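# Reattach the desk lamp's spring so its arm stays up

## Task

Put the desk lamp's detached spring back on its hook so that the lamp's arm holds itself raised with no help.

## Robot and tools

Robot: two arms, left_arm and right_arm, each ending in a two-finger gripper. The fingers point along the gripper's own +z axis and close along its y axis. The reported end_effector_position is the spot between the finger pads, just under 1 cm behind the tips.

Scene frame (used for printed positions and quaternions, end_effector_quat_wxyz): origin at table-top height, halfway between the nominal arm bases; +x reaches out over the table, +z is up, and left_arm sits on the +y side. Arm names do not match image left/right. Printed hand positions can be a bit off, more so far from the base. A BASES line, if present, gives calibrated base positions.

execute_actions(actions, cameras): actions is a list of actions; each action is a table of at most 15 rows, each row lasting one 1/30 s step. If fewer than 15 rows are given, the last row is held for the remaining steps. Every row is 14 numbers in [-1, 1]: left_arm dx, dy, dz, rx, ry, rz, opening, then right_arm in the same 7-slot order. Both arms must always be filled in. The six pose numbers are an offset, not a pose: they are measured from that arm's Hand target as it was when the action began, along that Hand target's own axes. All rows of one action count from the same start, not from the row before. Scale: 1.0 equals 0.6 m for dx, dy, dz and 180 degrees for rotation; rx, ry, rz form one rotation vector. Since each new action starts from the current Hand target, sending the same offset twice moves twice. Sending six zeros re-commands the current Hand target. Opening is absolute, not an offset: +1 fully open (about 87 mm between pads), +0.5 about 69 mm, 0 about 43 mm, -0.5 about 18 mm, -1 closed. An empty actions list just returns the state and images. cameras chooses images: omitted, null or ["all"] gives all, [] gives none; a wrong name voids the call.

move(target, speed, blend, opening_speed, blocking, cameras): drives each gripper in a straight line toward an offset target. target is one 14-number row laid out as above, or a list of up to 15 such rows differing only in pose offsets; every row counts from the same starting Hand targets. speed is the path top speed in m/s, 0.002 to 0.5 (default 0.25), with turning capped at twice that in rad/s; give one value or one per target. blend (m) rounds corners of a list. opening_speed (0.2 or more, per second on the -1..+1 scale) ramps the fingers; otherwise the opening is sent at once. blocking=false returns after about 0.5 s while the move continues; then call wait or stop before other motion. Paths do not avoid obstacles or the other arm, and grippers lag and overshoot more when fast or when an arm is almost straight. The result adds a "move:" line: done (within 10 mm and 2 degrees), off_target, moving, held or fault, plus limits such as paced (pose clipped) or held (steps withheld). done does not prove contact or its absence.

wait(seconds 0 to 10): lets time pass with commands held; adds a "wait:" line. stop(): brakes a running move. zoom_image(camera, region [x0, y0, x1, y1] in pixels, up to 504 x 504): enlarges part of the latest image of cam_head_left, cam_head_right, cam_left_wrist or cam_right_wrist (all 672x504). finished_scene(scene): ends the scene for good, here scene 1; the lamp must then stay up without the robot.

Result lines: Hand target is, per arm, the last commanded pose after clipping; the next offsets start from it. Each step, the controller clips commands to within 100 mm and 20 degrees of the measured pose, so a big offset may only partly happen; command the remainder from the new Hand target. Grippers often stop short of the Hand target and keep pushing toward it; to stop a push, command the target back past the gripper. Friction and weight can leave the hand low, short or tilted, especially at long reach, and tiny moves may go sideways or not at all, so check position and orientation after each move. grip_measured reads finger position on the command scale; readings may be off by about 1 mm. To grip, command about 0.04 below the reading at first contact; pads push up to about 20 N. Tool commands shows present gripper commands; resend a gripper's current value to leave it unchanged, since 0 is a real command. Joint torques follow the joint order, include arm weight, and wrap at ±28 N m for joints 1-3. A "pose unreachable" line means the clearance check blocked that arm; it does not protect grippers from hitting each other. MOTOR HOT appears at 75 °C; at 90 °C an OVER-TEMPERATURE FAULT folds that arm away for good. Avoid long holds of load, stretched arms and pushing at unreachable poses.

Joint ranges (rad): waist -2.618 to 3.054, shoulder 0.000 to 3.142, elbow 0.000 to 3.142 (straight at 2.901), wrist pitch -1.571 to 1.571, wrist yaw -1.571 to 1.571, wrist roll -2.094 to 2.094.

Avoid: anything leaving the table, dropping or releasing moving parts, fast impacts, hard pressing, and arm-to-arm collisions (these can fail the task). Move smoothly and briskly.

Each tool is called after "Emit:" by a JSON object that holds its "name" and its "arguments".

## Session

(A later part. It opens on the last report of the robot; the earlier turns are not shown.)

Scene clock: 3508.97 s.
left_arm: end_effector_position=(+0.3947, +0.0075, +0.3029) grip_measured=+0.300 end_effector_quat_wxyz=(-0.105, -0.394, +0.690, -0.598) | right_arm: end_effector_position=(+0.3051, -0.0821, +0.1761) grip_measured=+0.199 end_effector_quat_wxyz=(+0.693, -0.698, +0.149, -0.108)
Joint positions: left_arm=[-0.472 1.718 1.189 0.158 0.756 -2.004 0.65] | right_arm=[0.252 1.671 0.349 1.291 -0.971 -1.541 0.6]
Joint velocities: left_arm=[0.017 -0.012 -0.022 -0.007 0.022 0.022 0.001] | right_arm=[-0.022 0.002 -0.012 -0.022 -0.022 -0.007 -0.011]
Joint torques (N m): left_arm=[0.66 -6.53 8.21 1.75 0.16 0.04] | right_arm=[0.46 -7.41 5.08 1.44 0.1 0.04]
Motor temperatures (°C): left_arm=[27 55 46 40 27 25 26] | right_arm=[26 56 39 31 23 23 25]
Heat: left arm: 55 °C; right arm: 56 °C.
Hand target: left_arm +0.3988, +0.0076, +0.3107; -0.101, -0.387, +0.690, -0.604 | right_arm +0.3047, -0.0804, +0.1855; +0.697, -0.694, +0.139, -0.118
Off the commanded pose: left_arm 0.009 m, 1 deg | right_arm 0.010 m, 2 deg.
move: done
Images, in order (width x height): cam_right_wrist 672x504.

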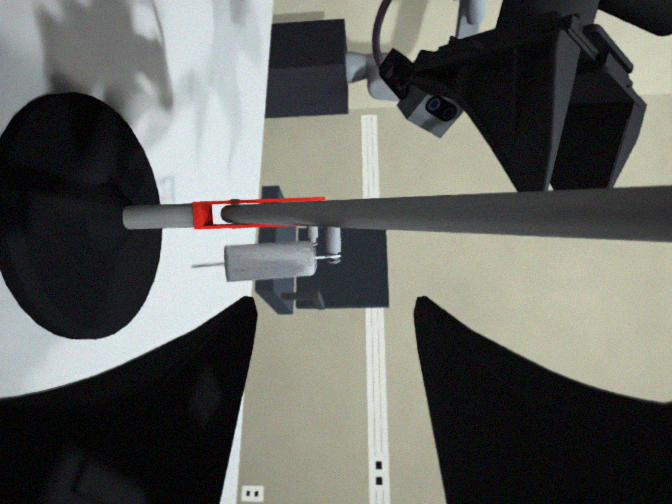

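Emit:
{"name": "execute_actions", "arguments": {"actions": []}}

Scene clock: 3515.00 s.
left_arm: end_effector_position=(+0.3944, +0.0074, +0.3029) grip_measured=+0.300 end_effector_quat_wxyz=(-0.105, -0.394, +0.690, -0.598) | right_arm: end_effector_position=(+0.3051, -0.0821, +0.1761) grip_measured=+0.199 end_effector_quat_wxyz=(+0.693, -0.698, +0.149, -0.108)
Joint positions: left_arm=[-0.472 1.718 1.189 0.158 0.758 -2.003 0.65] | right_arm=[0.252 1.671 0.349 1.291 -0.971 -1.541 0.6]
Joint velocities: left_arm=[-0.002 0.007 -0.012 -0.037 0.051 -0.007 0.001] | right_arm=[-0.002 0.007 -0.022 0.051 -0.051 -0.022 0.004]
Joint torques (N m): left_arm=[0.68 -6.53 8.23 1.75 0.16 0.02] | right_arm=[0.47 -7.43 5.09 1.44 0.1 0.04]
Motor temperatures (°C): left_arm=[27 55 47 39 27 25 26] | right_arm=[26 55 39 31 23 23 25]
Heat: left arm: 55 °C; right arm: 55 °C.
Hand target: left_arm +0.3988, +0.0077, +0.3107; -0.100, -0.387, +0.690, -0.604 | right_arm +0.3047, -0.0804, +0.1855; +0.697, -0.694, +0.139, -0.118
Tool commands: left_gripper/opening=+0.3 right_gripper/opening=+0.2
Off the commanded pose: left_arm 0.009 m, 1 deg | right_arm 0.010 m, 2 deg.

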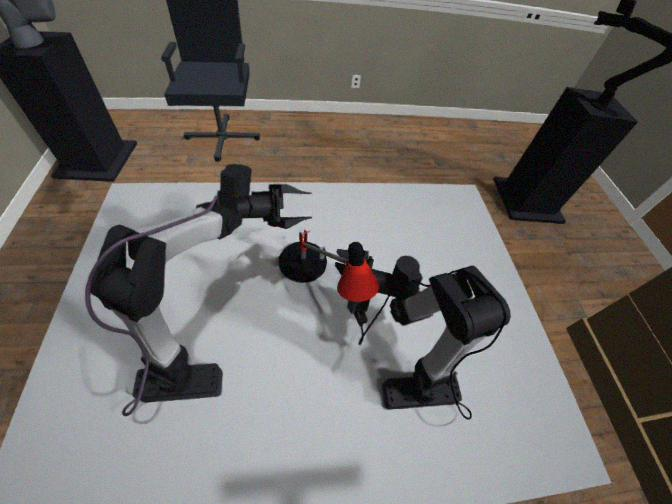

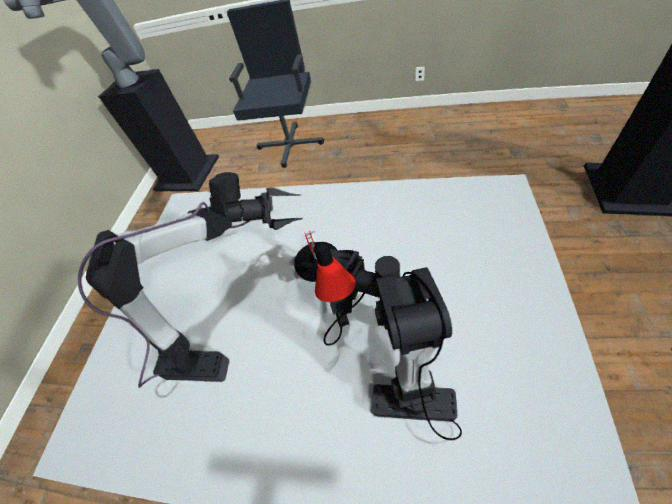

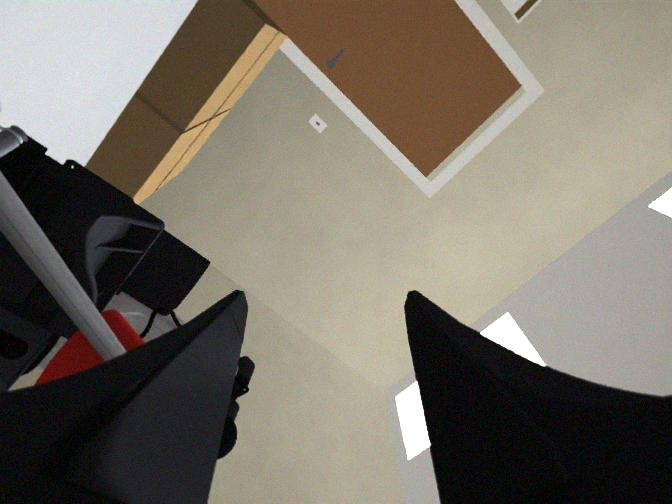

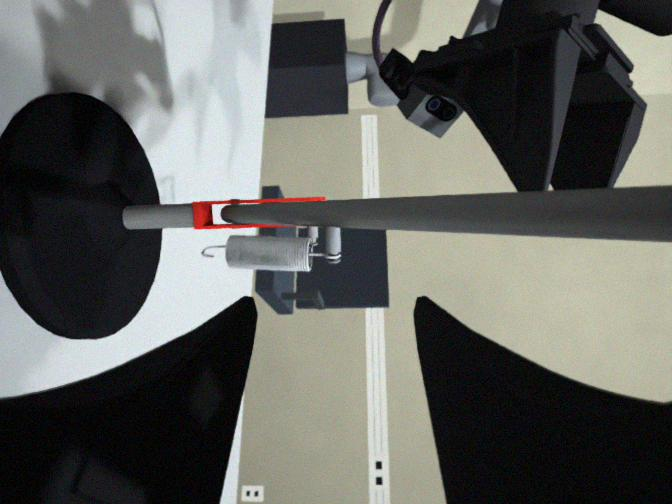

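Emit:
{"name": "move", "arguments": {"target": [[0,0,-0.1,0,0,0,0.3,0,0,0,0,0,0,0.2],[0.0123,0.2295,-0.0845,0,0,0,0.3,0,0,0,0,0,0,0.2]], "speed": 0.15, "cameras": ["cam_left_wrist", "cam_head_left", "cam_head_right"]}}

Scene clock: 3542.47 s.
left_arm: end_effector_position=(+0.2877, +0.0485, +0.2150) grip_measured=+0.300 end_effector_quat_wxyz=(-0.108, -0.397, +0.693, -0.592) | right_arm: end_effector_position=(+0.3051, -0.0821, +0.1761) grip_measured=+0.199 end_effector_quat_wxyz=(+0.693, -0.698, +0.149, -0.108)
Joint positions: left_arm=[-0.501 1.46 0.543 0.536 0.731 -2.009 0.65] | right_arm=[0.252 1.671 0.349 1.291 -0.971 -1.541 0.6]
Joint velocities: left_arm=[0.002 0.012 -0.012 0.022 -0.007 0.037 -0.012] | right_arm=[-0.002 -0.017 -0.007 -0.007 -0.037 0.022 -0.004]
Joint torques (N m): left_arm=[-0.57 -5.65 5.33 2.03 0.05 -0.11] | right_arm=[0.47 -7.41 5.08 1.44 0.1 0.04]
Motor temperatures (°C): left_arm=[27 55 48 38 27 25 26] | right_arm=[26 53 38 32 23 23 25]
Heat: left arm: 55 °C; right arm: 53 °C.
Hand target: left_arm +0.2870, +0.0467, +0.2246; -0.101, -0.387, +0.690, -0.604 | right_arm +0.3047, -0.0804, +0.1855; +0.697, -0.694, +0.139, -0.118
Off the commanded pose: left_arm 0.009 m, 2 deg | right_arm 0.010 m, 2 deg.
move: done
Images, in order (width x height): cam_head_left 672x504, cam_head_right 672x504, cam_left_wrist 672x504.

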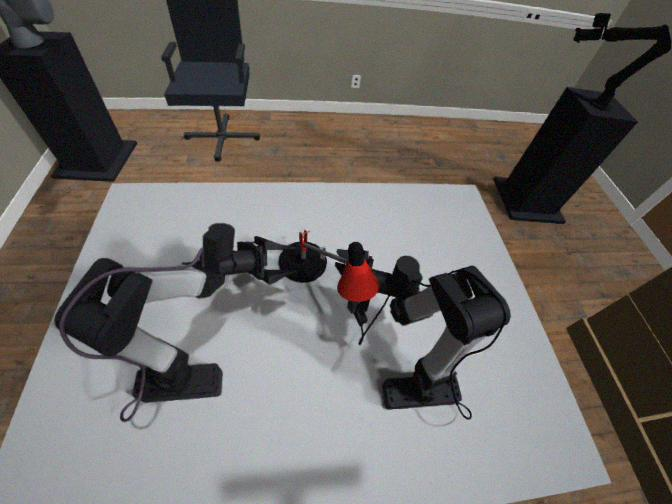

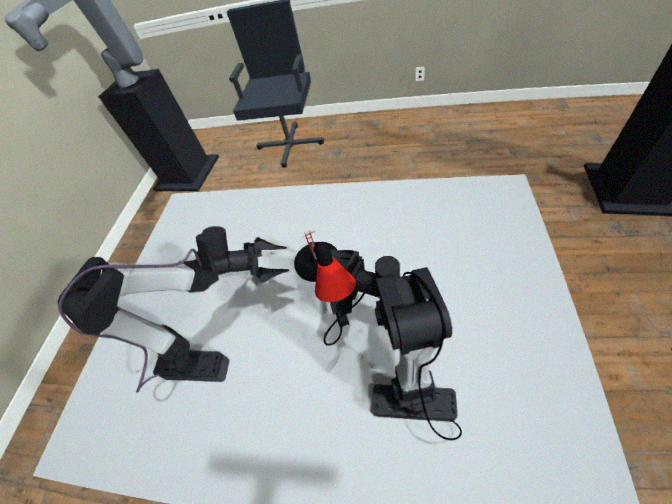

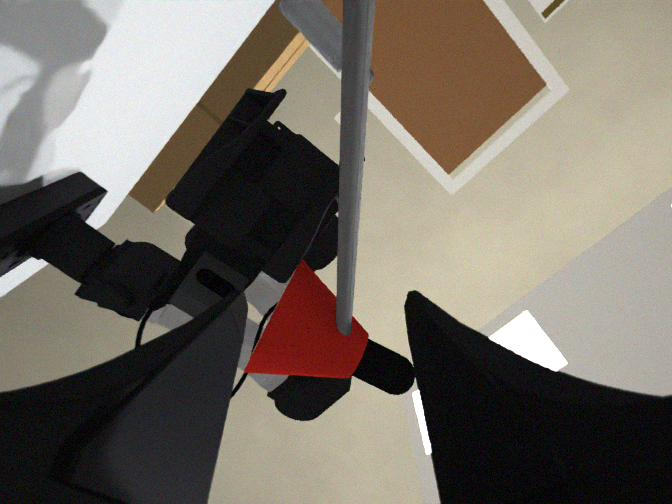

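Emit:
{"name": "move", "arguments": {"target": [0,-0.0167,0.12,0,0,0,0.3,0,0,0,0,0,0,0.2], "speed": 0.08, "cameras": ["cam_left_wrist", "cam_right_wrist"]}}

Scene clock: 3552.03 s.
left_arm: end_effector_position=(+0.3128, -0.0126, +0.2019) grip_measured=+0.300 end_effector_quat_wxyz=(-0.107, -0.396, +0.695, -0.590) | right_arm: end_effector_position=(+0.3051, -0.0821, +0.1761) grip_measured=+0.199 end_effector_quat_wxyz=(+0.693, -0.698, +0.149, -0.108)
Joint positions: left_arm=[-0.642 1.703 0.714 0.642 0.599 -2.066 0.65] | right_arm=[0.252 1.671 0.349 1.291 -0.971 -1.541 0.6]
Joint velocities: left_arm=[-0.012 0.012 0.002 -0.007 0.022 -0.051 -0.009] | right_arm=[-0.007 -0.017 -0.007 0.037 -0.081 0.037 -0.009]
Joint torques (N m): left_arm=[-0.5 -5.45 7.04 2.07 0.01 -0.11] | right_arm=[0.47 -7.41 5.09 1.44 0.1 0.04]
Motor temperatures (°C): left_arm=[27 53 47 38 27 25 26] | right_arm=[26 53 38 32 23 23 25]
Heat: left arm: 53 °C; right arm: 53 °C.
Hand target: left_arm +0.3176, -0.0185, +0.2128; -0.101, -0.387, +0.690, -0.604 | right_arm +0.3047, -0.0804, +0.1855; +0.697, -0.694, +0.139, -0.118
Off the commanded pose: left_arm 0.014 m, 2 deg | right_arm 0.010 m, 2 deg.
move: off_target (left_arm)
Images, in order (width x height): cam_left_wrist 672x504, cam_right_wrist 672x504.

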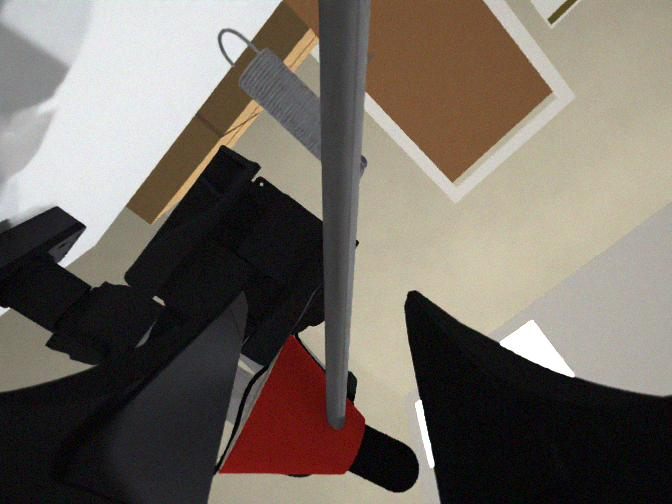

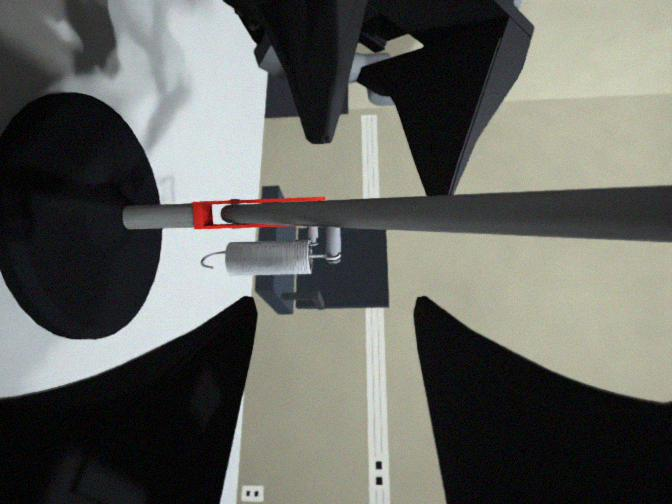

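Emit:
{"name": "move", "arguments": {"target": [0,0,0.055,0,0,0,0.3,0,0,0,0,0,0,0.2], "speed": 0.06, "cameras": ["cam_left_wrist", "cam_right_wrist"]}}

Scene clock: 3562.70 s.
left_arm: end_effector_position=(+0.3244, -0.0422, +0.1932) grip_measured=+0.300 end_effector_quat_wxyz=(-0.106, -0.396, +0.696, -0.590) | right_arm: end_effector_position=(+0.3051, -0.0821, +0.1761) grip_measured=+0.199 end_effector_quat_wxyz=(+0.693, -0.698, +0.149, -0.108)
Joint positions: left_arm=[-0.695 1.818 0.81 0.671 0.549 -2.086 0.65] | right_arm=[0.252 1.671 0.349 1.291 -0.971 -1.541 0.6]
Joint velocities: left_arm=[-0.012 0.002 -0.002 0.066 0.022 0.037 -0.004] | right_arm=[-0.027 0.007 0.002 0.007 -0.095 -0.11 -0.004]
Joint torques (N m): left_arm=[-0.51 -6.24 6.98 2.09 0.01 -0.11] | right_arm=[0.47 -7.42 5.09 1.43 0.09 0.04]
Motor temperatures (°C): left_arm=[27 52 47 39 27 25 26] | right_arm=[26 53 38 32 23 23 25]
Heat: left arm: 52 °C; right arm: 53 °C.
Hand target: left_arm +0.3286, -0.0485, +0.2040; -0.101, -0.387, +0.689, -0.604 | right_arm +0.3047, -0.0804, +0.1855; +0.697, -0.694, +0.139, -0.118
Off the commanded pose: left_arm 0.014 m, 2 deg | right_arm 0.010 m, 2 deg.
move: off_target (left_arm)
Images, in order (width x height): cam_left_wrist 672x504, cam_right_wrist 672x504.

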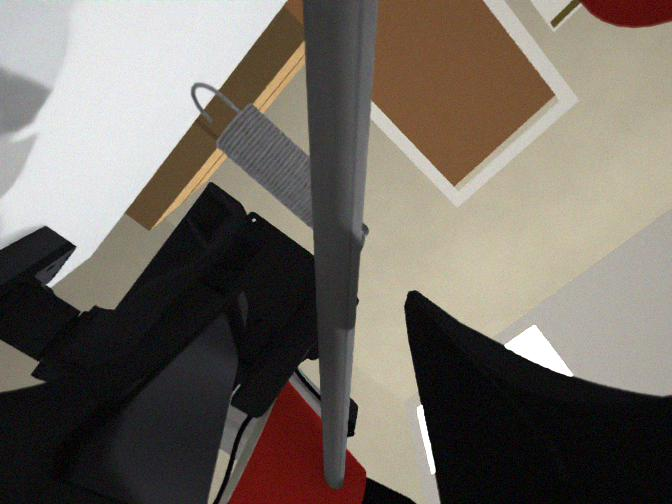

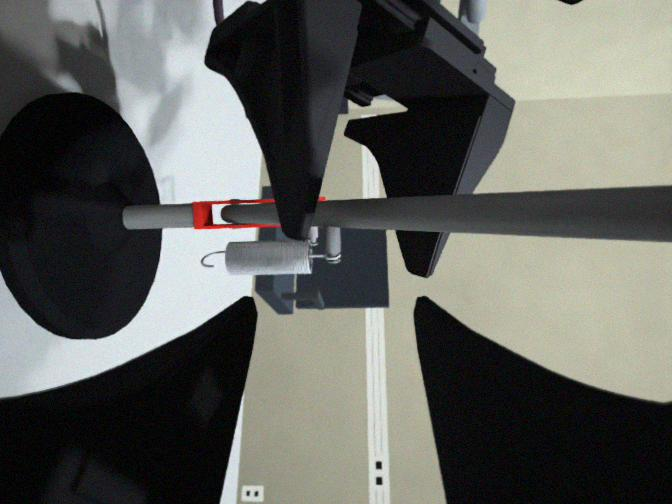

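Emit:
{"name": "move", "arguments": {"target": [0,-0.05,0.01,0,0,0,0.3,0,0,0,0,0,0,0.2], "speed": 0.04, "cameras": ["cam_left_wrist", "cam_right_wrist"]}}

Scene clock: 3569.93 s.
left_arm: end_effector_position=(+0.3406, -0.0528, +0.2162) grip_measured=+0.300 end_effector_quat_wxyz=(-0.110, -0.391, +0.695, -0.594) | right_arm: end_effector_position=(+0.3051, -0.0821, +0.1761) grip_measured=+0.199 end_effector_quat_wxyz=(+0.693, -0.698, +0.149, -0.108)
Joint positions: left_arm=[-0.686 1.827 0.927 0.573 0.568 -2.086 0.65] | right_arm=[0.252 1.671 0.349 1.291 -0.971 -1.541 0.6]
Joint velocities: left_arm=[-0.007 0.012 0.032 -0.051 -0.051 -0.022 0.001] | right_arm=[-0.012 0.012 0.007 0.022 0.007 -0.081 -0.006]
Joint torques (N m): left_arm=[1.18 -6.68 7.64 1.89 0.06 -0.01] | right_arm=[0.44 -7.42 5.08 1.44 0.1 0.03]
Motor temperatures (°C): left_arm=[27 52 47 39 27 25 26] | right_arm=[26 52 38 32 23 23 25]
Heat: left arm: 52 °C; right arm: 52 °C.
Hand target: left_arm +0.3503, -0.0530, +0.2252; -0.101, -0.387, +0.689, -0.604 | right_arm +0.3047, -0.0804, +0.1855; +0.697, -0.694, +0.139, -0.118
Off the commanded pose: left_arm 0.013 m, 2 deg | right_arm 0.010 m, 2 deg.
move: off_target (left_arm)
Images, in order (width x height): cam_left_wrist 672x504, cam_right_wrist 672x504.

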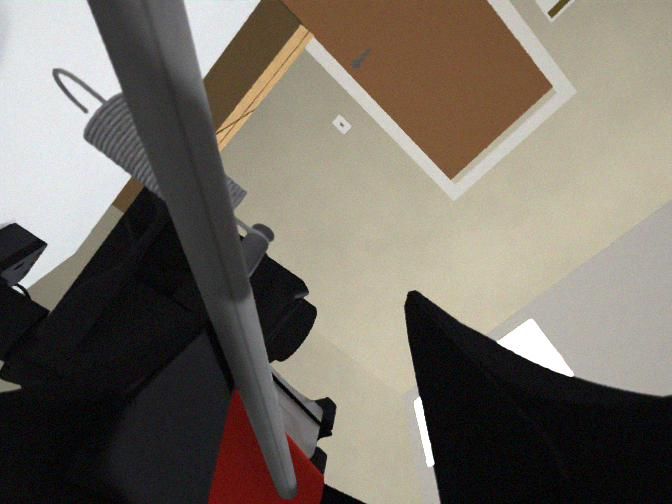

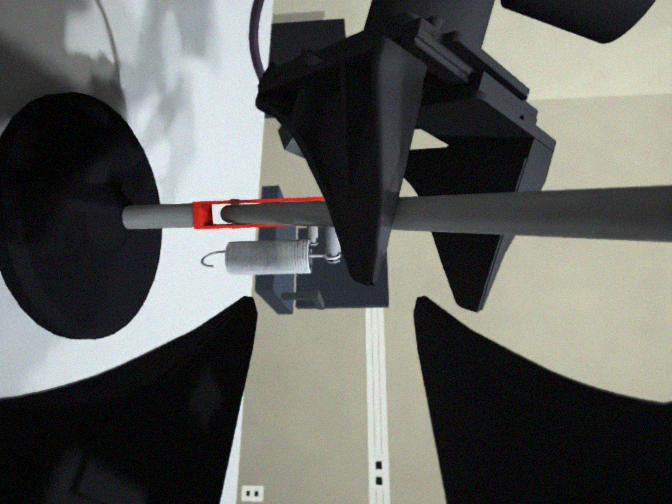

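Emit:
{"name": "move", "arguments": {"target": [-0.0035,-0.1505,-0.0633,0,0,0,0.3,0,0,0,0,0,0,0.2], "speed": 0.04, "cameras": ["cam_left_wrist", "cam_right_wrist"]}}

Scene clock: 3589.63 s.
left_arm: end_effector_position=(+0.3858, -0.0181, +0.2548) grip_measured=+0.300 end_effector_quat_wxyz=(-0.135, -0.417, +0.705, -0.557) | right_arm: end_effector_position=(+0.3056, -0.0825, +0.1761) grip_measured=+0.200 end_effector_quat_wxyz=(+0.692, -0.697, +0.150, -0.109)
Joint positions: left_arm=[-0.537 1.803 1.17 0.161 0.718 -2.019 0.65] | right_arm=[0.252 1.671 0.349 1.291 -0.968 -1.541 0.6]
Joint velocities: left_arm=[0.002 -0.002 0.012 0.007 0.007 -0.007 0.009] | right_arm=[-0.017 -0.017 -0.022 0.007 -0.007 -0.037 0.009]
Joint torques (N m): left_arm=[1.61 -11.15 9.39 2.19 0.07 -0.06] | right_arm=[0.49 -7.45 5.11 1.44 0.06 0.04]
Motor temperatures (°C): left_arm=[27 51 47 40 27 25 26] | right_arm=[26 52 37 32 23 23 25]
Heat: left arm: 51 °C; right arm: 52 °C.
Hand target: left_arm +0.3980, -0.0150, +0.3026; -0.101, -0.387, +0.689, -0.604 | right_arm +0.3047, -0.0804, +0.1855; +0.697, -0.694, +0.139, -0.118
Off the commanded pose: left_arm 0.049 m, 8 deg | right_arm 0.010 m, 2 deg.
move: off_target (left_arm)
Images, in order (width x height): cam_left_wrist 672x504, cam_right_wrist 672x504.

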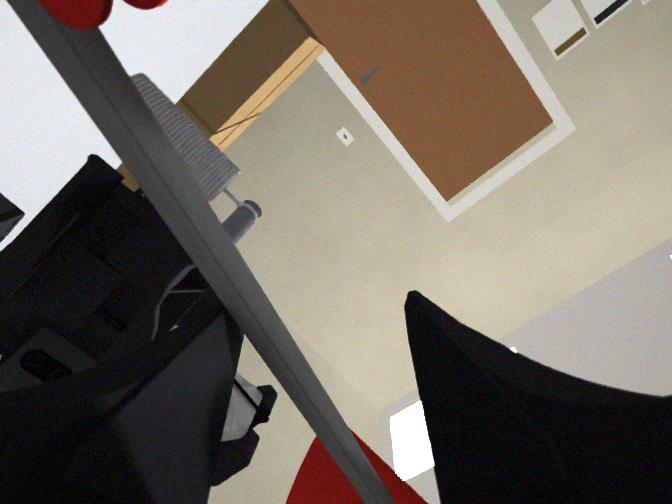

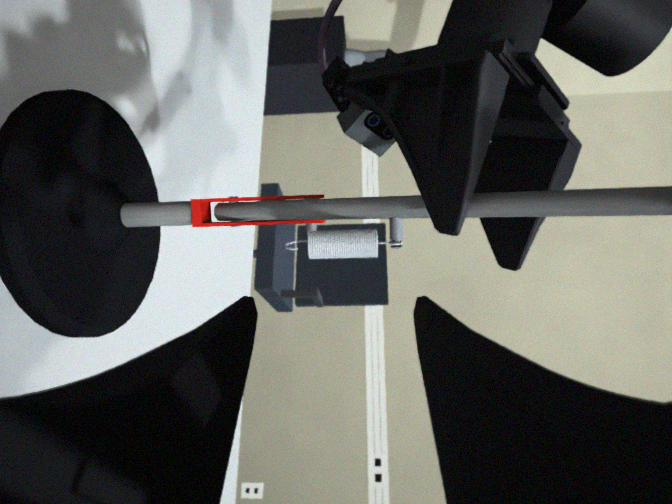

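Emit:
{"name": "move", "arguments": {"target": [-0.0373,-0.0373,-0.0017,0,0,0,0.3,0,0,0,0,0,0,0.2], "speed": 0.03, "cameras": ["cam_left_wrist", "cam_right_wrist"]}}

Scene clock: 3603.20 s.
left_arm: end_effector_position=(+0.3955, -0.0106, +0.2802) grip_measured=+0.300 end_effector_quat_wxyz=(-0.156, -0.393, +0.707, -0.567) | right_arm: end_effector_position=(+0.3056, -0.0825, +0.1761) grip_measured=+0.200 end_effector_quat_wxyz=(+0.692, -0.697, +0.150, -0.109)
Joint positions: left_arm=[-0.492 1.824 1.276 0.078 0.821 -1.991 0.65] | right_arm=[0.252 1.671 0.349 1.291 -0.968 -1.541 0.6]
Joint velocities: left_arm=[0.022 0.007 -0.007 -0.022 -0.037 0.037 0.001] | right_arm=[-0.007 -0.007 -0.002 -0.022 0.007 0.037 0.004]
Joint torques (N m): left_arm=[3.1 -7.54 9.98 2.37 -0.34 -0.07] | right_arm=[0.47 -7.42 5.09 1.44 0.06 0.03]
Motor temperatures (°C): left_arm=[27 53 49 39 27 25 26] | right_arm=[26 51 37 32 23 23 25]
Heat: left arm: 53 °C; right arm: 51 °C.
Hand target: left_arm +0.4274, -0.0039, +0.3061; -0.100, -0.387, +0.690, -0.604 | right_arm +0.3047, -0.0804, +0.1855; +0.697, -0.694, +0.139, -0.118
Off the commanded pose: left_arm 0.042 m, 8 deg | right_arm 0.010 m, 2 deg.
move: off_target (left_arm)
Images, in order (width x height): cam_left_wrist 672x504, cam_right_wrist 672x504.

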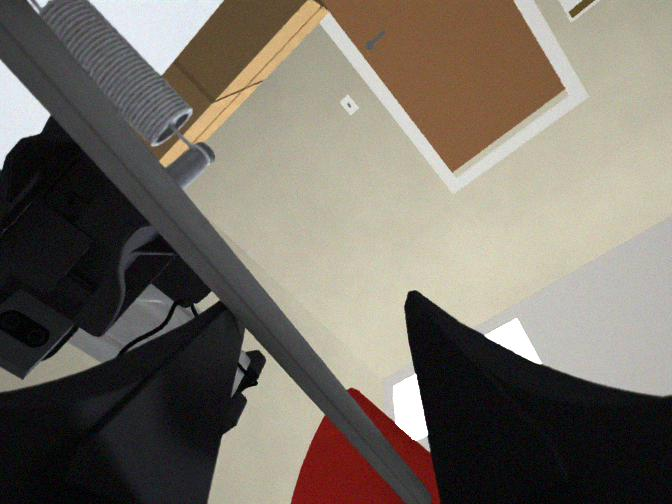

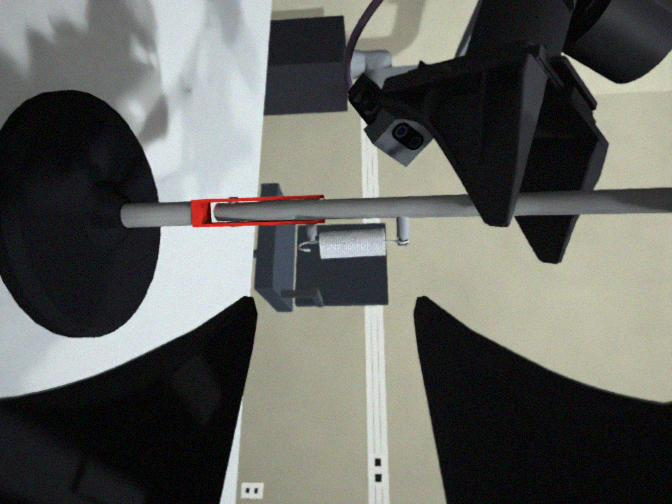

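Emit:
{"name": "move", "arguments": {"target": [0.009,0.0177,0.0022,0,0,0,0.3,0,0,0,0,0,0,0.2], "speed": 0.03, "cameras": ["cam_right_wrist"]}}

Emit:
{"name": "zoom_image", "arguments": {"camera": "cam_right_wrist", "region": [200, 150, 440, 310]}}

Scene clock: 3610.47 s.
left_arm: end_effector_position=(+0.3955, -0.0107, +0.2802) grip_measured=+0.300 end_effector_quat_wxyz=(-0.156, -0.393, +0.707, -0.567) | right_arm: end_effector_position=(+0.3056, -0.0825, +0.1761) grip_measured=+0.200 end_effector_quat_wxyz=(+0.692, -0.697, +0.150, -0.109)
Joint positions: left_arm=[-0.492 1.824 1.277 0.077 0.821 -1.991 0.65] | right_arm=[0.252 1.671 0.349 1.291 -0.968 -1.541 0.6]
Joint velocities: left_arm=[-0.017 -0.007 -0.002 -0.022 -0.022 -0.022 0.001] | right_arm=[0.012 -0.022 -0.022 -0.007 -0.037 -0.095 0.006]
Joint torques (N m): left_arm=[1.31 -8.79 6.91 2.63 -0.49 -0.15] | right_arm=[0.47 -7.43 5.09 1.44 0.06 0.04]
Motor temperatures (°C): left_arm=[27 53 49 40 27 25 26] | right_arm=[26 51 37 32 23 23 25]
Heat: left arm: 53 °C; right arm: 51 °C.
Hand target: left_arm +0.4172, -0.0077, +0.3010; -0.101, -0.387, +0.690, -0.604 | right_arm +0.3047, -0.0804, +0.1855; +0.697, -0.694, +0.139, -0.118
Off the commanded pose: left_arm 0.030 m, 8 deg | right_arm 0.010 m, 2 deg.
move: off_target (left_arm)
Images, in order (width x height): cam_right_wrist 672x504.

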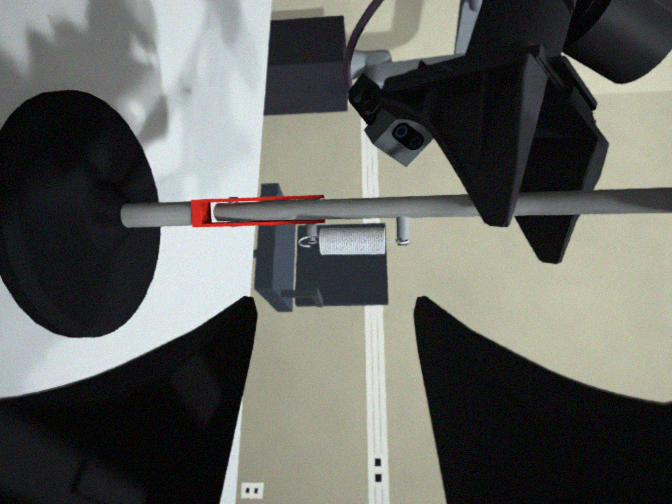

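Scaled by 2.100 from the camera's 672x504 image, which has a finer 960x720 frame.

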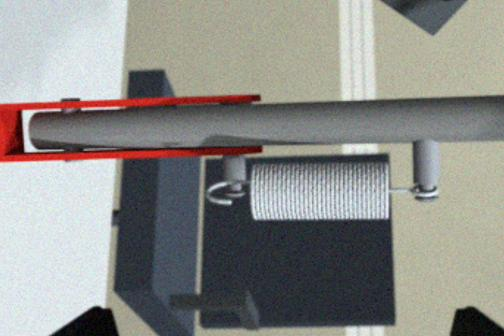

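Emit:
{"name": "zoom_image", "arguments": {"camera": "cam_right_wrist", "region": [280, 200, 430, 280]}}

Scaled by 3.360 from the camera's 672x504 image, which has a finer 960x720 frame.

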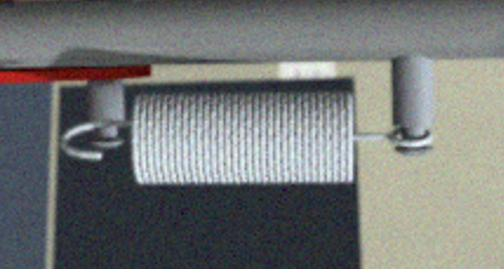

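Emit:
{"name": "move", "arguments": {"target": [[0,0,0,0,0,0,0.3,0.1552,-0.0075,-0.1005,0.0352,0,0.499,0.2],[0,0,0,0,0,0,0.3,0.1822,0.0015,0.059,0.0696,0,0.987,0.2]], "speed": 0.3, "cameras": ["cam_right_wrist"]}}

Emit:
{"name": "zoom_image", "arguments": {"camera": "cam_right_wrist", "region": [250, 190, 410, 330]}}

Emit:
{"name": "zoom_image", "arguments": {"camera": "cam_right_wrist", "region": [370, 190, 520, 330]}}

Scene clock: 3636.23 s.
left_arm: end_effector_position=(+0.3955, -0.0106, +0.2800) grip_measured=+0.300 end_effector_quat_wxyz=(-0.155, -0.392, +0.707, -0.568) | right_arm: end_effector_position=(+0.4147, -0.0873, +0.1761) grip_measured=+0.200 end_effector_quat_wxyz=(+0.177, +0.178, +0.688, +0.681)
Joint positions: left_arm=[-0.492 1.824 1.274 0.083 0.821 -1.991 0.65] | right_arm=[0.082 2.113 1.015 1.081 -0.998 1.555 0.6]
Joint velocities: left_arm=[-0.007 0.007 0.022 0.007 -0.007 0.022 -0.001] | right_arm=[0.007 -0.012 -0.017 0.051 0.037 -0.081 -0.004]
Joint torques (N m): left_arm=[1.31 -8.79 7.08 2.6 -0.49 -0.15] | right_arm=[0.31 -9.78 8.83 1.41 0.05 -0.01]
Motor temperatures (°C): left_arm=[27 56 48 44 27 25 26] | right_arm=[26 50 38 32 23 23 25]
Heat: left arm: 56 °C; right arm: 50 °C.
Hand target: left_arm +0.4173, -0.0077, +0.3010; -0.100, -0.387, +0.689, -0.604 | right_arm +0.4201, -0.0844, +0.1806; +0.178, +0.176, +0.685, +0.684
Off the commanded pose: left_arm 0.030 m, 8 deg | right_arm 0.007 m, 0 deg.
move: off_target (left_arm)
Images, in order (width x height): cam_right_wrist 672x504.

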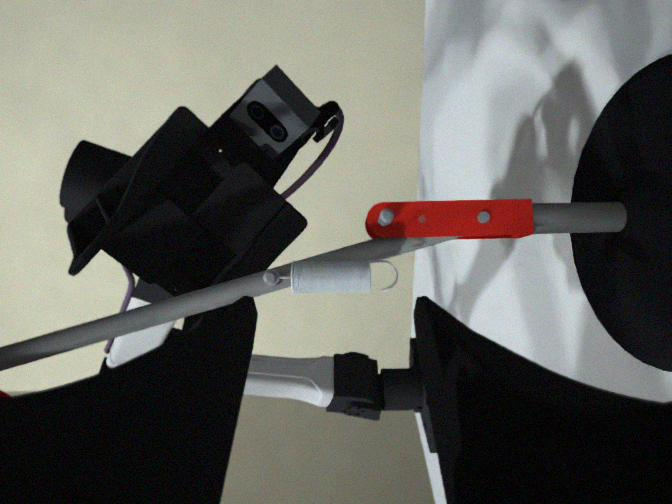

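Scaled by 3.150 from the camera's 672x504 image, which has a finer 960x720 frame.

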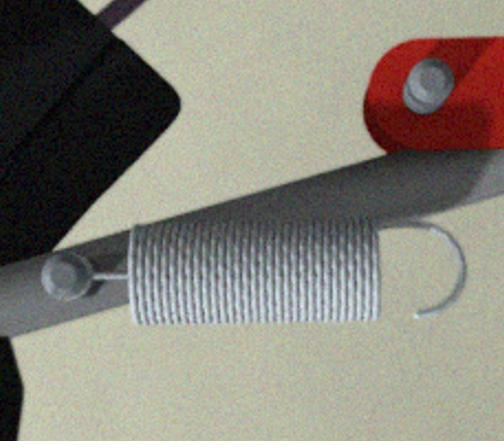

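Scaled by 3.360 from the camera's 672x504 image, which has a finer 960x720 frame.

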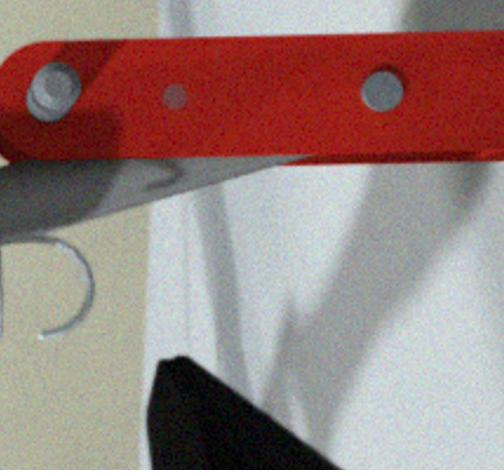

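Emit:
{"name": "move", "arguments": {"target": [0,0,0,0,0,0,0.3,-0.0077,-0.006,-0.0485,-0.0916,0.0916,-0.4939,-0.1], "speed": 0.25, "cameras": ["cam_right_wrist", "cam_left_wrist"]}}

Scene clock: 3670.53 s.
left_arm: end_effector_position=(+0.3955, -0.0106, +0.2800) grip_measured=+0.300 end_effector_quat_wxyz=(-0.155, -0.392, +0.707, -0.568) | right_arm: end_effector_position=(+0.4064, -0.1095, +0.1588) grip_measured=-0.100 end_effector_quat_wxyz=(+0.521, -0.452, +0.544, +0.478)
Joint positions: left_arm=[-0.492 1.824 1.274 0.083 0.821 -1.991 0.65] | right_arm=[0.024 2.102 1.117 0.985 -1.427 0.049 0.45]
Joint velocities: left_arm=[-0.002 -0.012 -0.007 0.007 0.051 -0.022 -0.012] | right_arm=[0.012 -0.002 0.007 -0.051 -0.022 -0.051 -0.001]
Joint torques (N m): left_arm=[1.31 -8.77 7.08 2.59 -0.49 -0.15] | right_arm=[-0.69 -13.98 8.24 1.03 -0.01 -0.15]
Motor temperatures (°C): left_arm=[27 58 49 47 27 25 26] | right_arm=[26 55 42 33 23 23 25]
Heat: left arm: 58 °C; right arm: 55 °C.
Hand target: left_arm +0.4172, -0.0077, +0.3010; -0.101, -0.387, +0.690, -0.604 | right_arm +0.4106, -0.1119, +0.1771; +0.534, -0.464, +0.533, +0.464
Off the commanded pose: left_arm 0.030 m, 8 deg | right_arm 0.019 m, 3 deg.
move: off_target (left_arm, right_arm)
Images, in order (width x height): cam_left_wrist 672x504, cam_right_wrist 672x504.

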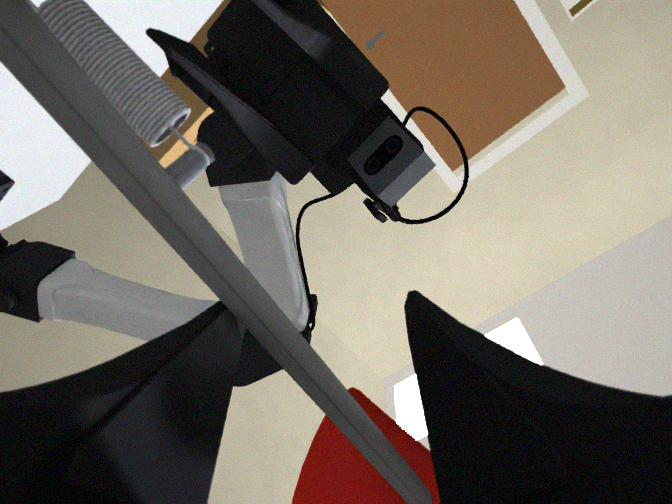

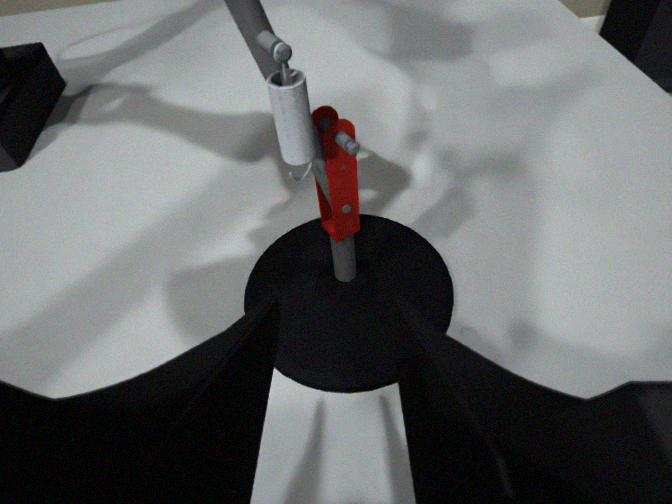

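Emit:
{"name": "zoom_image", "arguments": {"camera": "cam_right_wrist", "region": [230, 20, 390, 190]}}

Scaled by 2.965 from the camera's 672x504 image, which has a finer 960x720 frame.

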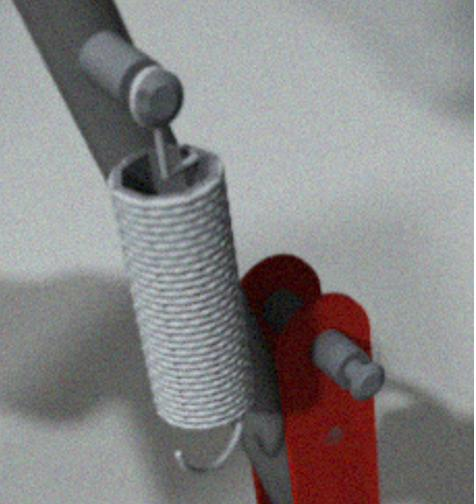

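Emit:
{"name": "move", "arguments": {"target": [0,0,0,0,0,0,0.3,-0.0115,0.0247,0.0905,-0.0444,0,0,-0.1], "speed": 0.1, "cameras": ["cam_right_wrist"]}}

Scene clock: 3685.57 s.
left_arm: end_effector_position=(+0.3955, -0.0106, +0.2800) grip_measured=+0.300 end_effector_quat_wxyz=(-0.155, -0.392, +0.707, -0.568) | right_arm: end_effector_position=(+0.3994, -0.0587, +0.1789) grip_measured=-0.100 end_effector_quat_wxyz=(+0.498, -0.492, +0.507, +0.503)
Joint positions: left_arm=[-0.492 1.824 1.274 0.083 0.821 -1.991 0.65] | right_arm=[0.139 2.105 1.222 0.893 -1.438 0.028 0.45]
Joint velocities: left_arm=[-0.007 -0.007 -0.012 -0.051 -0.066 0.037 -0.012] | right_arm=[-0.017 -0.022 -0.002 0.051 -0.007 0.007 -0.001]
Joint torques (N m): left_arm=[1.31 -8.79 7.08 2.59 -0.49 -0.15] | right_arm=[0.16 -10.37 9.48 1.03 -0.03 -0.17]
Motor temperatures (°C): left_arm=[27 58 49 48 27 25 26] | right_arm=[26 60 43 32 23 23 25]
Heat: left arm: 58 °C; right arm: 60 °C.
Hand target: left_arm +0.4173, -0.0077, +0.3010; -0.101, -0.387, +0.690, -0.604 | right_arm +0.4032, -0.0561, +0.1837; +0.500, -0.501, +0.500, +0.499
Off the commanded pose: left_arm 0.030 m, 8 deg | right_arm 0.007 m, 1 deg.
move: off_target (left_arm)
Images, in order (width x height): cam_right_wrist 672x504.

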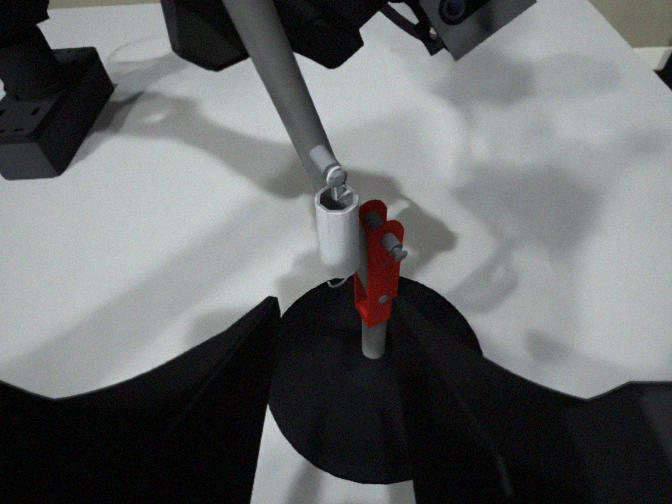

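Emit:
{"name": "move", "arguments": {"target": [0,0,0,0,0,0,0.3,0.0135,0.0003,0.0547,-0.0333,0,0,-0.1], "speed": 0.06, "cameras": ["cam_right_wrist"]}}

Emit:
{"name": "zoom_image", "arguments": {"camera": "cam_right_wrist", "region": [240, 180, 440, 350]}}

Scene clock: 3694.50 s.
left_arm: end_effector_position=(+0.3955, -0.0106, +0.2800) grip_measured=+0.300 end_effector_quat_wxyz=(-0.155, -0.392, +0.707, -0.568) | right_arm: end_effector_position=(+0.3998, -0.0265, +0.1711) grip_measured=-0.100 end_effector_quat_wxyz=(-0.472, +0.519, -0.480, -0.527)
Joint positions: left_arm=[-0.492 1.824 1.274 0.083 0.821 -1.991 0.65] | right_arm=[0.207 2.194 1.335 0.87 -1.474 0.027 0.45]
Joint velocities: left_arm=[-0.002 -0.002 -0.017 0.022 -0.022 -0.022 0.012] | right_arm=[0.002 -0.012 -0.012 -0.007 0.007 0.022 0.006]
Joint torques (N m): left_arm=[1.31 -8.8 7.06 2.6 -0.49 -0.15] | right_arm=[0.27 -11.02 9.54 1.03 -0.04 -0.15]
Motor temperatures (°C): left_arm=[27 58 49 49 27 25 26] | right_arm=[26 59 43 32 23 23 25]
Heat: left arm: 58 °C; right arm: 59 °C.
Hand target: left_arm +0.4173, -0.0077, +0.3010; -0.101, -0.387, +0.690, -0.604 | right_arm +0.4028, -0.0231, +0.1754; -0.473, +0.526, -0.473, -0.525
Off the commanded pose: left_arm 0.030 m, 8 deg | right_arm 0.006 m, 1 deg.
move: off_target (left_arm)
Images, in order (width x height): cam_right_wrist 672x504.

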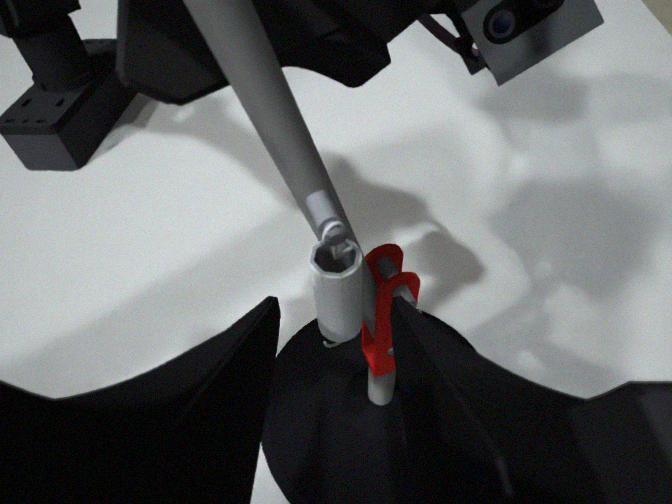

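Scaled by 2.520 from the camera's 672x504 image, which has a finer 960x720 frame.

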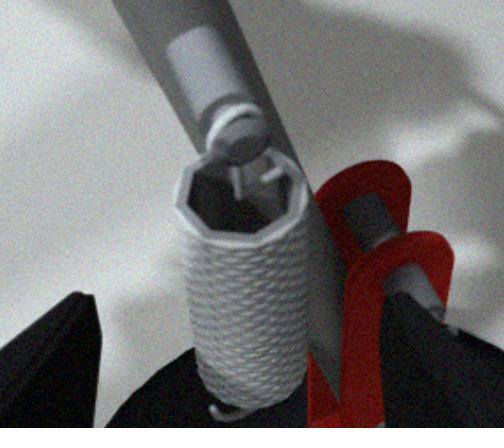

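Emit:
{"name": "move", "arguments": {"target": [0,0,0,0,0,0,0.3,0,-0.001,0.0075,0,0,0,-0.4], "speed": 0.05, "opening_speed": 0.4, "cameras": ["cam_right_wrist"]}}

Emit:
{"name": "zoom_image", "arguments": {"camera": "cam_right_wrist", "region": [240, 180, 440, 350]}}

Scene clock: 3709.00 s.
left_arm: end_effector_position=(+0.3955, -0.0106, +0.2800) grip_measured=+0.300 end_effector_quat_wxyz=(-0.155, -0.392, +0.707, -0.568) | right_arm: end_effector_position=(+0.3980, -0.0239, +0.1702) grip_measured=-0.400 end_effector_quat_wxyz=(-0.469, +0.519, -0.480, -0.529)
Joint positions: left_arm=[-0.492 1.824 1.274 0.083 0.821 -1.991 0.65] | right_arm=[0.213 2.194 1.335 0.86 -1.474 0.023 0.3]
Joint velocities: left_arm=[-0.002 -0.012 -0.022 -0.007 0.007 0.037 -0.012] | right_arm=[-0.012 0.002 -0.007 -0.051 0.066 0.037 -0.004]
Joint torques (N m): left_arm=[1.31 -8.77 7.08 2.6 -0.49 -0.15] | right_arm=[0.58 -10.91 10.07 0.99 0.06 -0.16]
Motor temperatures (°C): left_arm=[27 58 49 49 27 25 26] | right_arm=[26 58 44 31 23 23 25]
Heat: left arm: 58 °C; right arm: 58 °C.
Hand target: left_arm +0.4173, -0.0077, +0.3010; -0.101, -0.387, +0.690, -0.604 | right_arm +0.4029, -0.0186, +0.1754; -0.473, +0.526, -0.473, -0.525
Off the commanded pose: left_arm 0.030 m, 8 deg | right_arm 0.009 m, 1 deg.
move: off_target (left_arm)
Images, in order (width x height): cam_right_wrist 672x504.

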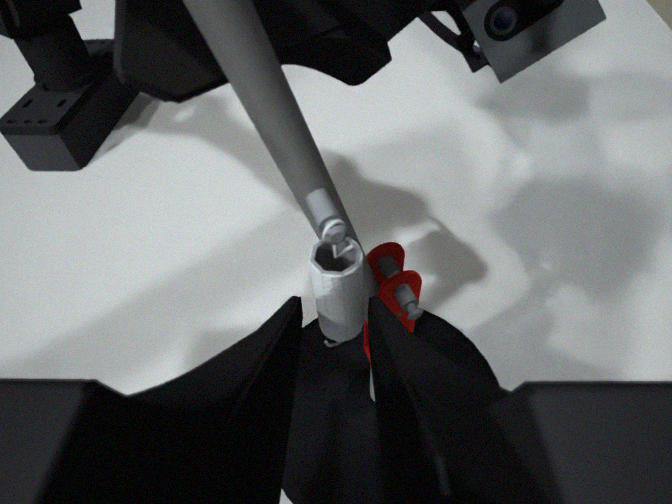

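Scaled by 2.520 from the camera's 672x504 image, which has a finer 960x720 frame.

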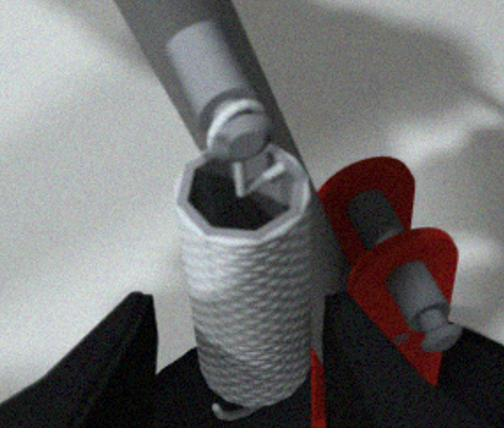

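Emit:
{"name": "move", "arguments": {"target": [0,0,0,0,0,0,0.3,0,0,0,0,0,0,-0.62], "speed": 0.05, "opening_speed": 0.2, "cameras": ["cam_right_wrist"]}}

Emit:
{"name": "zoom_image", "arguments": {"camera": "cam_right_wrist", "region": [240, 180, 440, 350]}}

Scene clock: 3713.83 s.
left_arm: end_effector_position=(+0.3955, -0.0106, +0.2800) grip_measured=+0.300 end_effector_quat_wxyz=(-0.155, -0.392, +0.707, -0.568) | right_arm: end_effector_position=(+0.3979, -0.0239, +0.1699) grip_measured=-0.606 end_effector_quat_wxyz=(-0.469, +0.519, -0.480, -0.529)
Joint positions: left_arm=[-0.492 1.824 1.274 0.083 0.821 -1.991 0.65] | right_arm=[0.213 2.194 1.335 0.857 -1.474 0.02 0.197]
Joint velocities: left_arm=[0.012 -0.002 0.012 0.022 -0.022 -0.081 -0.006] | right_arm=[-0.002 -0.012 -0.007 -0.037 -0.022 -0.037 0.014]
Joint torques (N m): left_arm=[1.29 -8.79 7.06 2.6 -0.49 -0.15] | right_arm=[0.59 -10.93 10.09 1.02 0.06 -0.17]
Motor temperatures (°C): left_arm=[27 58 49 49 27 25 26] | right_arm=[26 58 45 31 23 23 25]
Heat: left arm: 58 °C; right arm: 58 °C.
Hand target: left_arm +0.4173, -0.0077, +0.3010; -0.101, -0.387, +0.690, -0.604 | right_arm +0.4029, -0.0186, +0.1754; -0.473, +0.526, -0.473, -0.525
Off the commanded pose: left_arm 0.030 m, 8 deg | right_arm 0.009 m, 1 deg.
move: off_target (left_arm)
Images, in order (width x height): cam_right_wrist 672x504.

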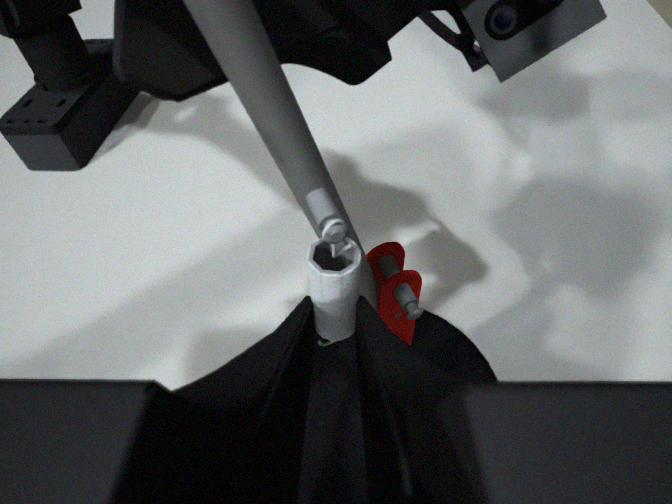

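Scaled by 2.520 from the camera's 672x504 image, which has a finer 960x720 frame.

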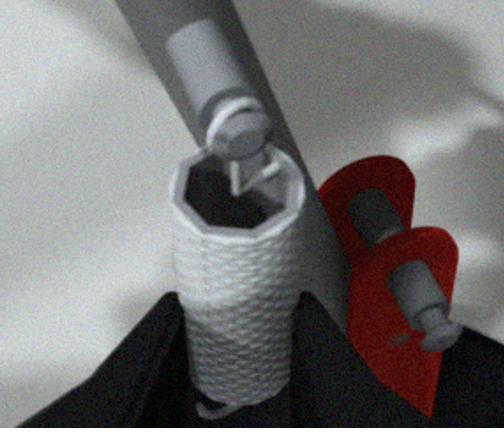

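Emit:
{"name": "move", "arguments": {"target": [0,0,0,0,0,0,0.3,0,0,0,0,0,0,-0.75], "speed": 0.05, "opening_speed": 0.2, "cameras": ["cam_right_wrist"]}}

Emit:
{"name": "zoom_image", "arguments": {"camera": "cam_right_wrist", "region": [240, 180, 440, 350]}}

Scene clock: 3719.10 s.
left_arm: end_effector_position=(+0.3955, -0.0106, +0.2800) grip_measured=+0.300 end_effector_quat_wxyz=(-0.155, -0.392, +0.707, -0.568) | right_arm: end_effector_position=(+0.3986, -0.0238, +0.1707) grip_measured=-0.606 end_effector_quat_wxyz=(-0.469, +0.520, -0.480, -0.529)
Joint positions: left_arm=[-0.492 1.824 1.274 0.083 0.821 -1.991 0.65] | right_arm=[0.213 2.194 1.339 0.852 -1.474 0.017 0.197]
Joint velocities: left_arm=[-0.002 0.007 0.002 -0.066 0.007 0.007 -0.001] | right_arm=[0.012 -0.022 0.012 0.051 0.022 -0.007 -0.002]
Joint torques (N m): left_arm=[1.31 -8.79 7.06 2.6 -0.49 -0.15] | right_arm=[0.59 -10.97 9.76 1.06 0.06 -0.17]
Motor temperatures (°C): left_arm=[27 58 49 49 27 25 26] | right_arm=[26 58 44 32 23 23 25]
Heat: left arm: 58 °C; right arm: 58 °C.
Hand target: left_arm +0.4173, -0.0077, +0.3010; -0.101, -0.387, +0.690, -0.604 | right_arm +0.4029, -0.0186, +0.1754; -0.473, +0.526, -0.473, -0.525
Off the commanded pose: left_arm 0.030 m, 8 deg | right_arm 0.008 m, 1 deg.
move: off_target (left_arm)
Images, in order (width x height): cam_right_wrist 672x504.

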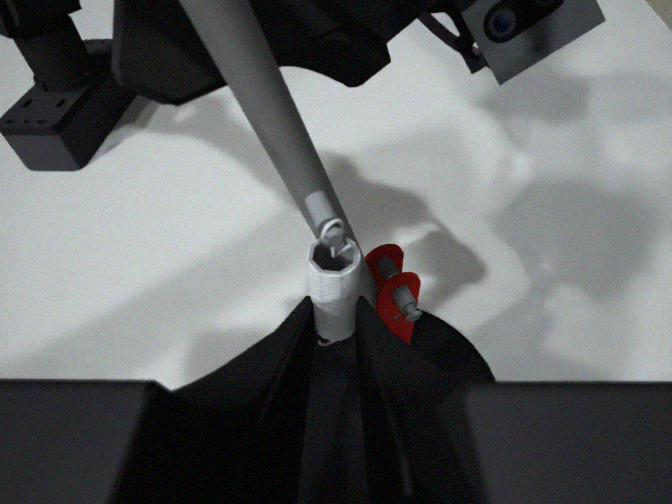

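Scaled by 2.520 from the camera's 672x504 image, which has a finer 960x720 frame.

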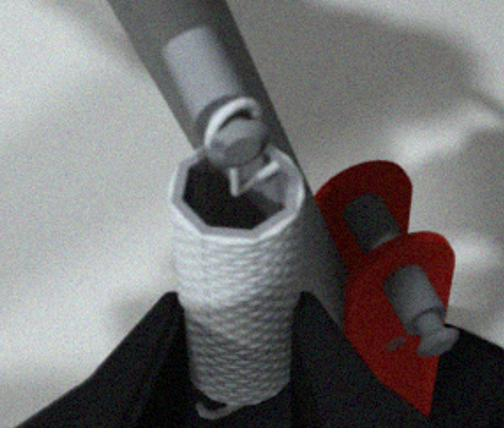

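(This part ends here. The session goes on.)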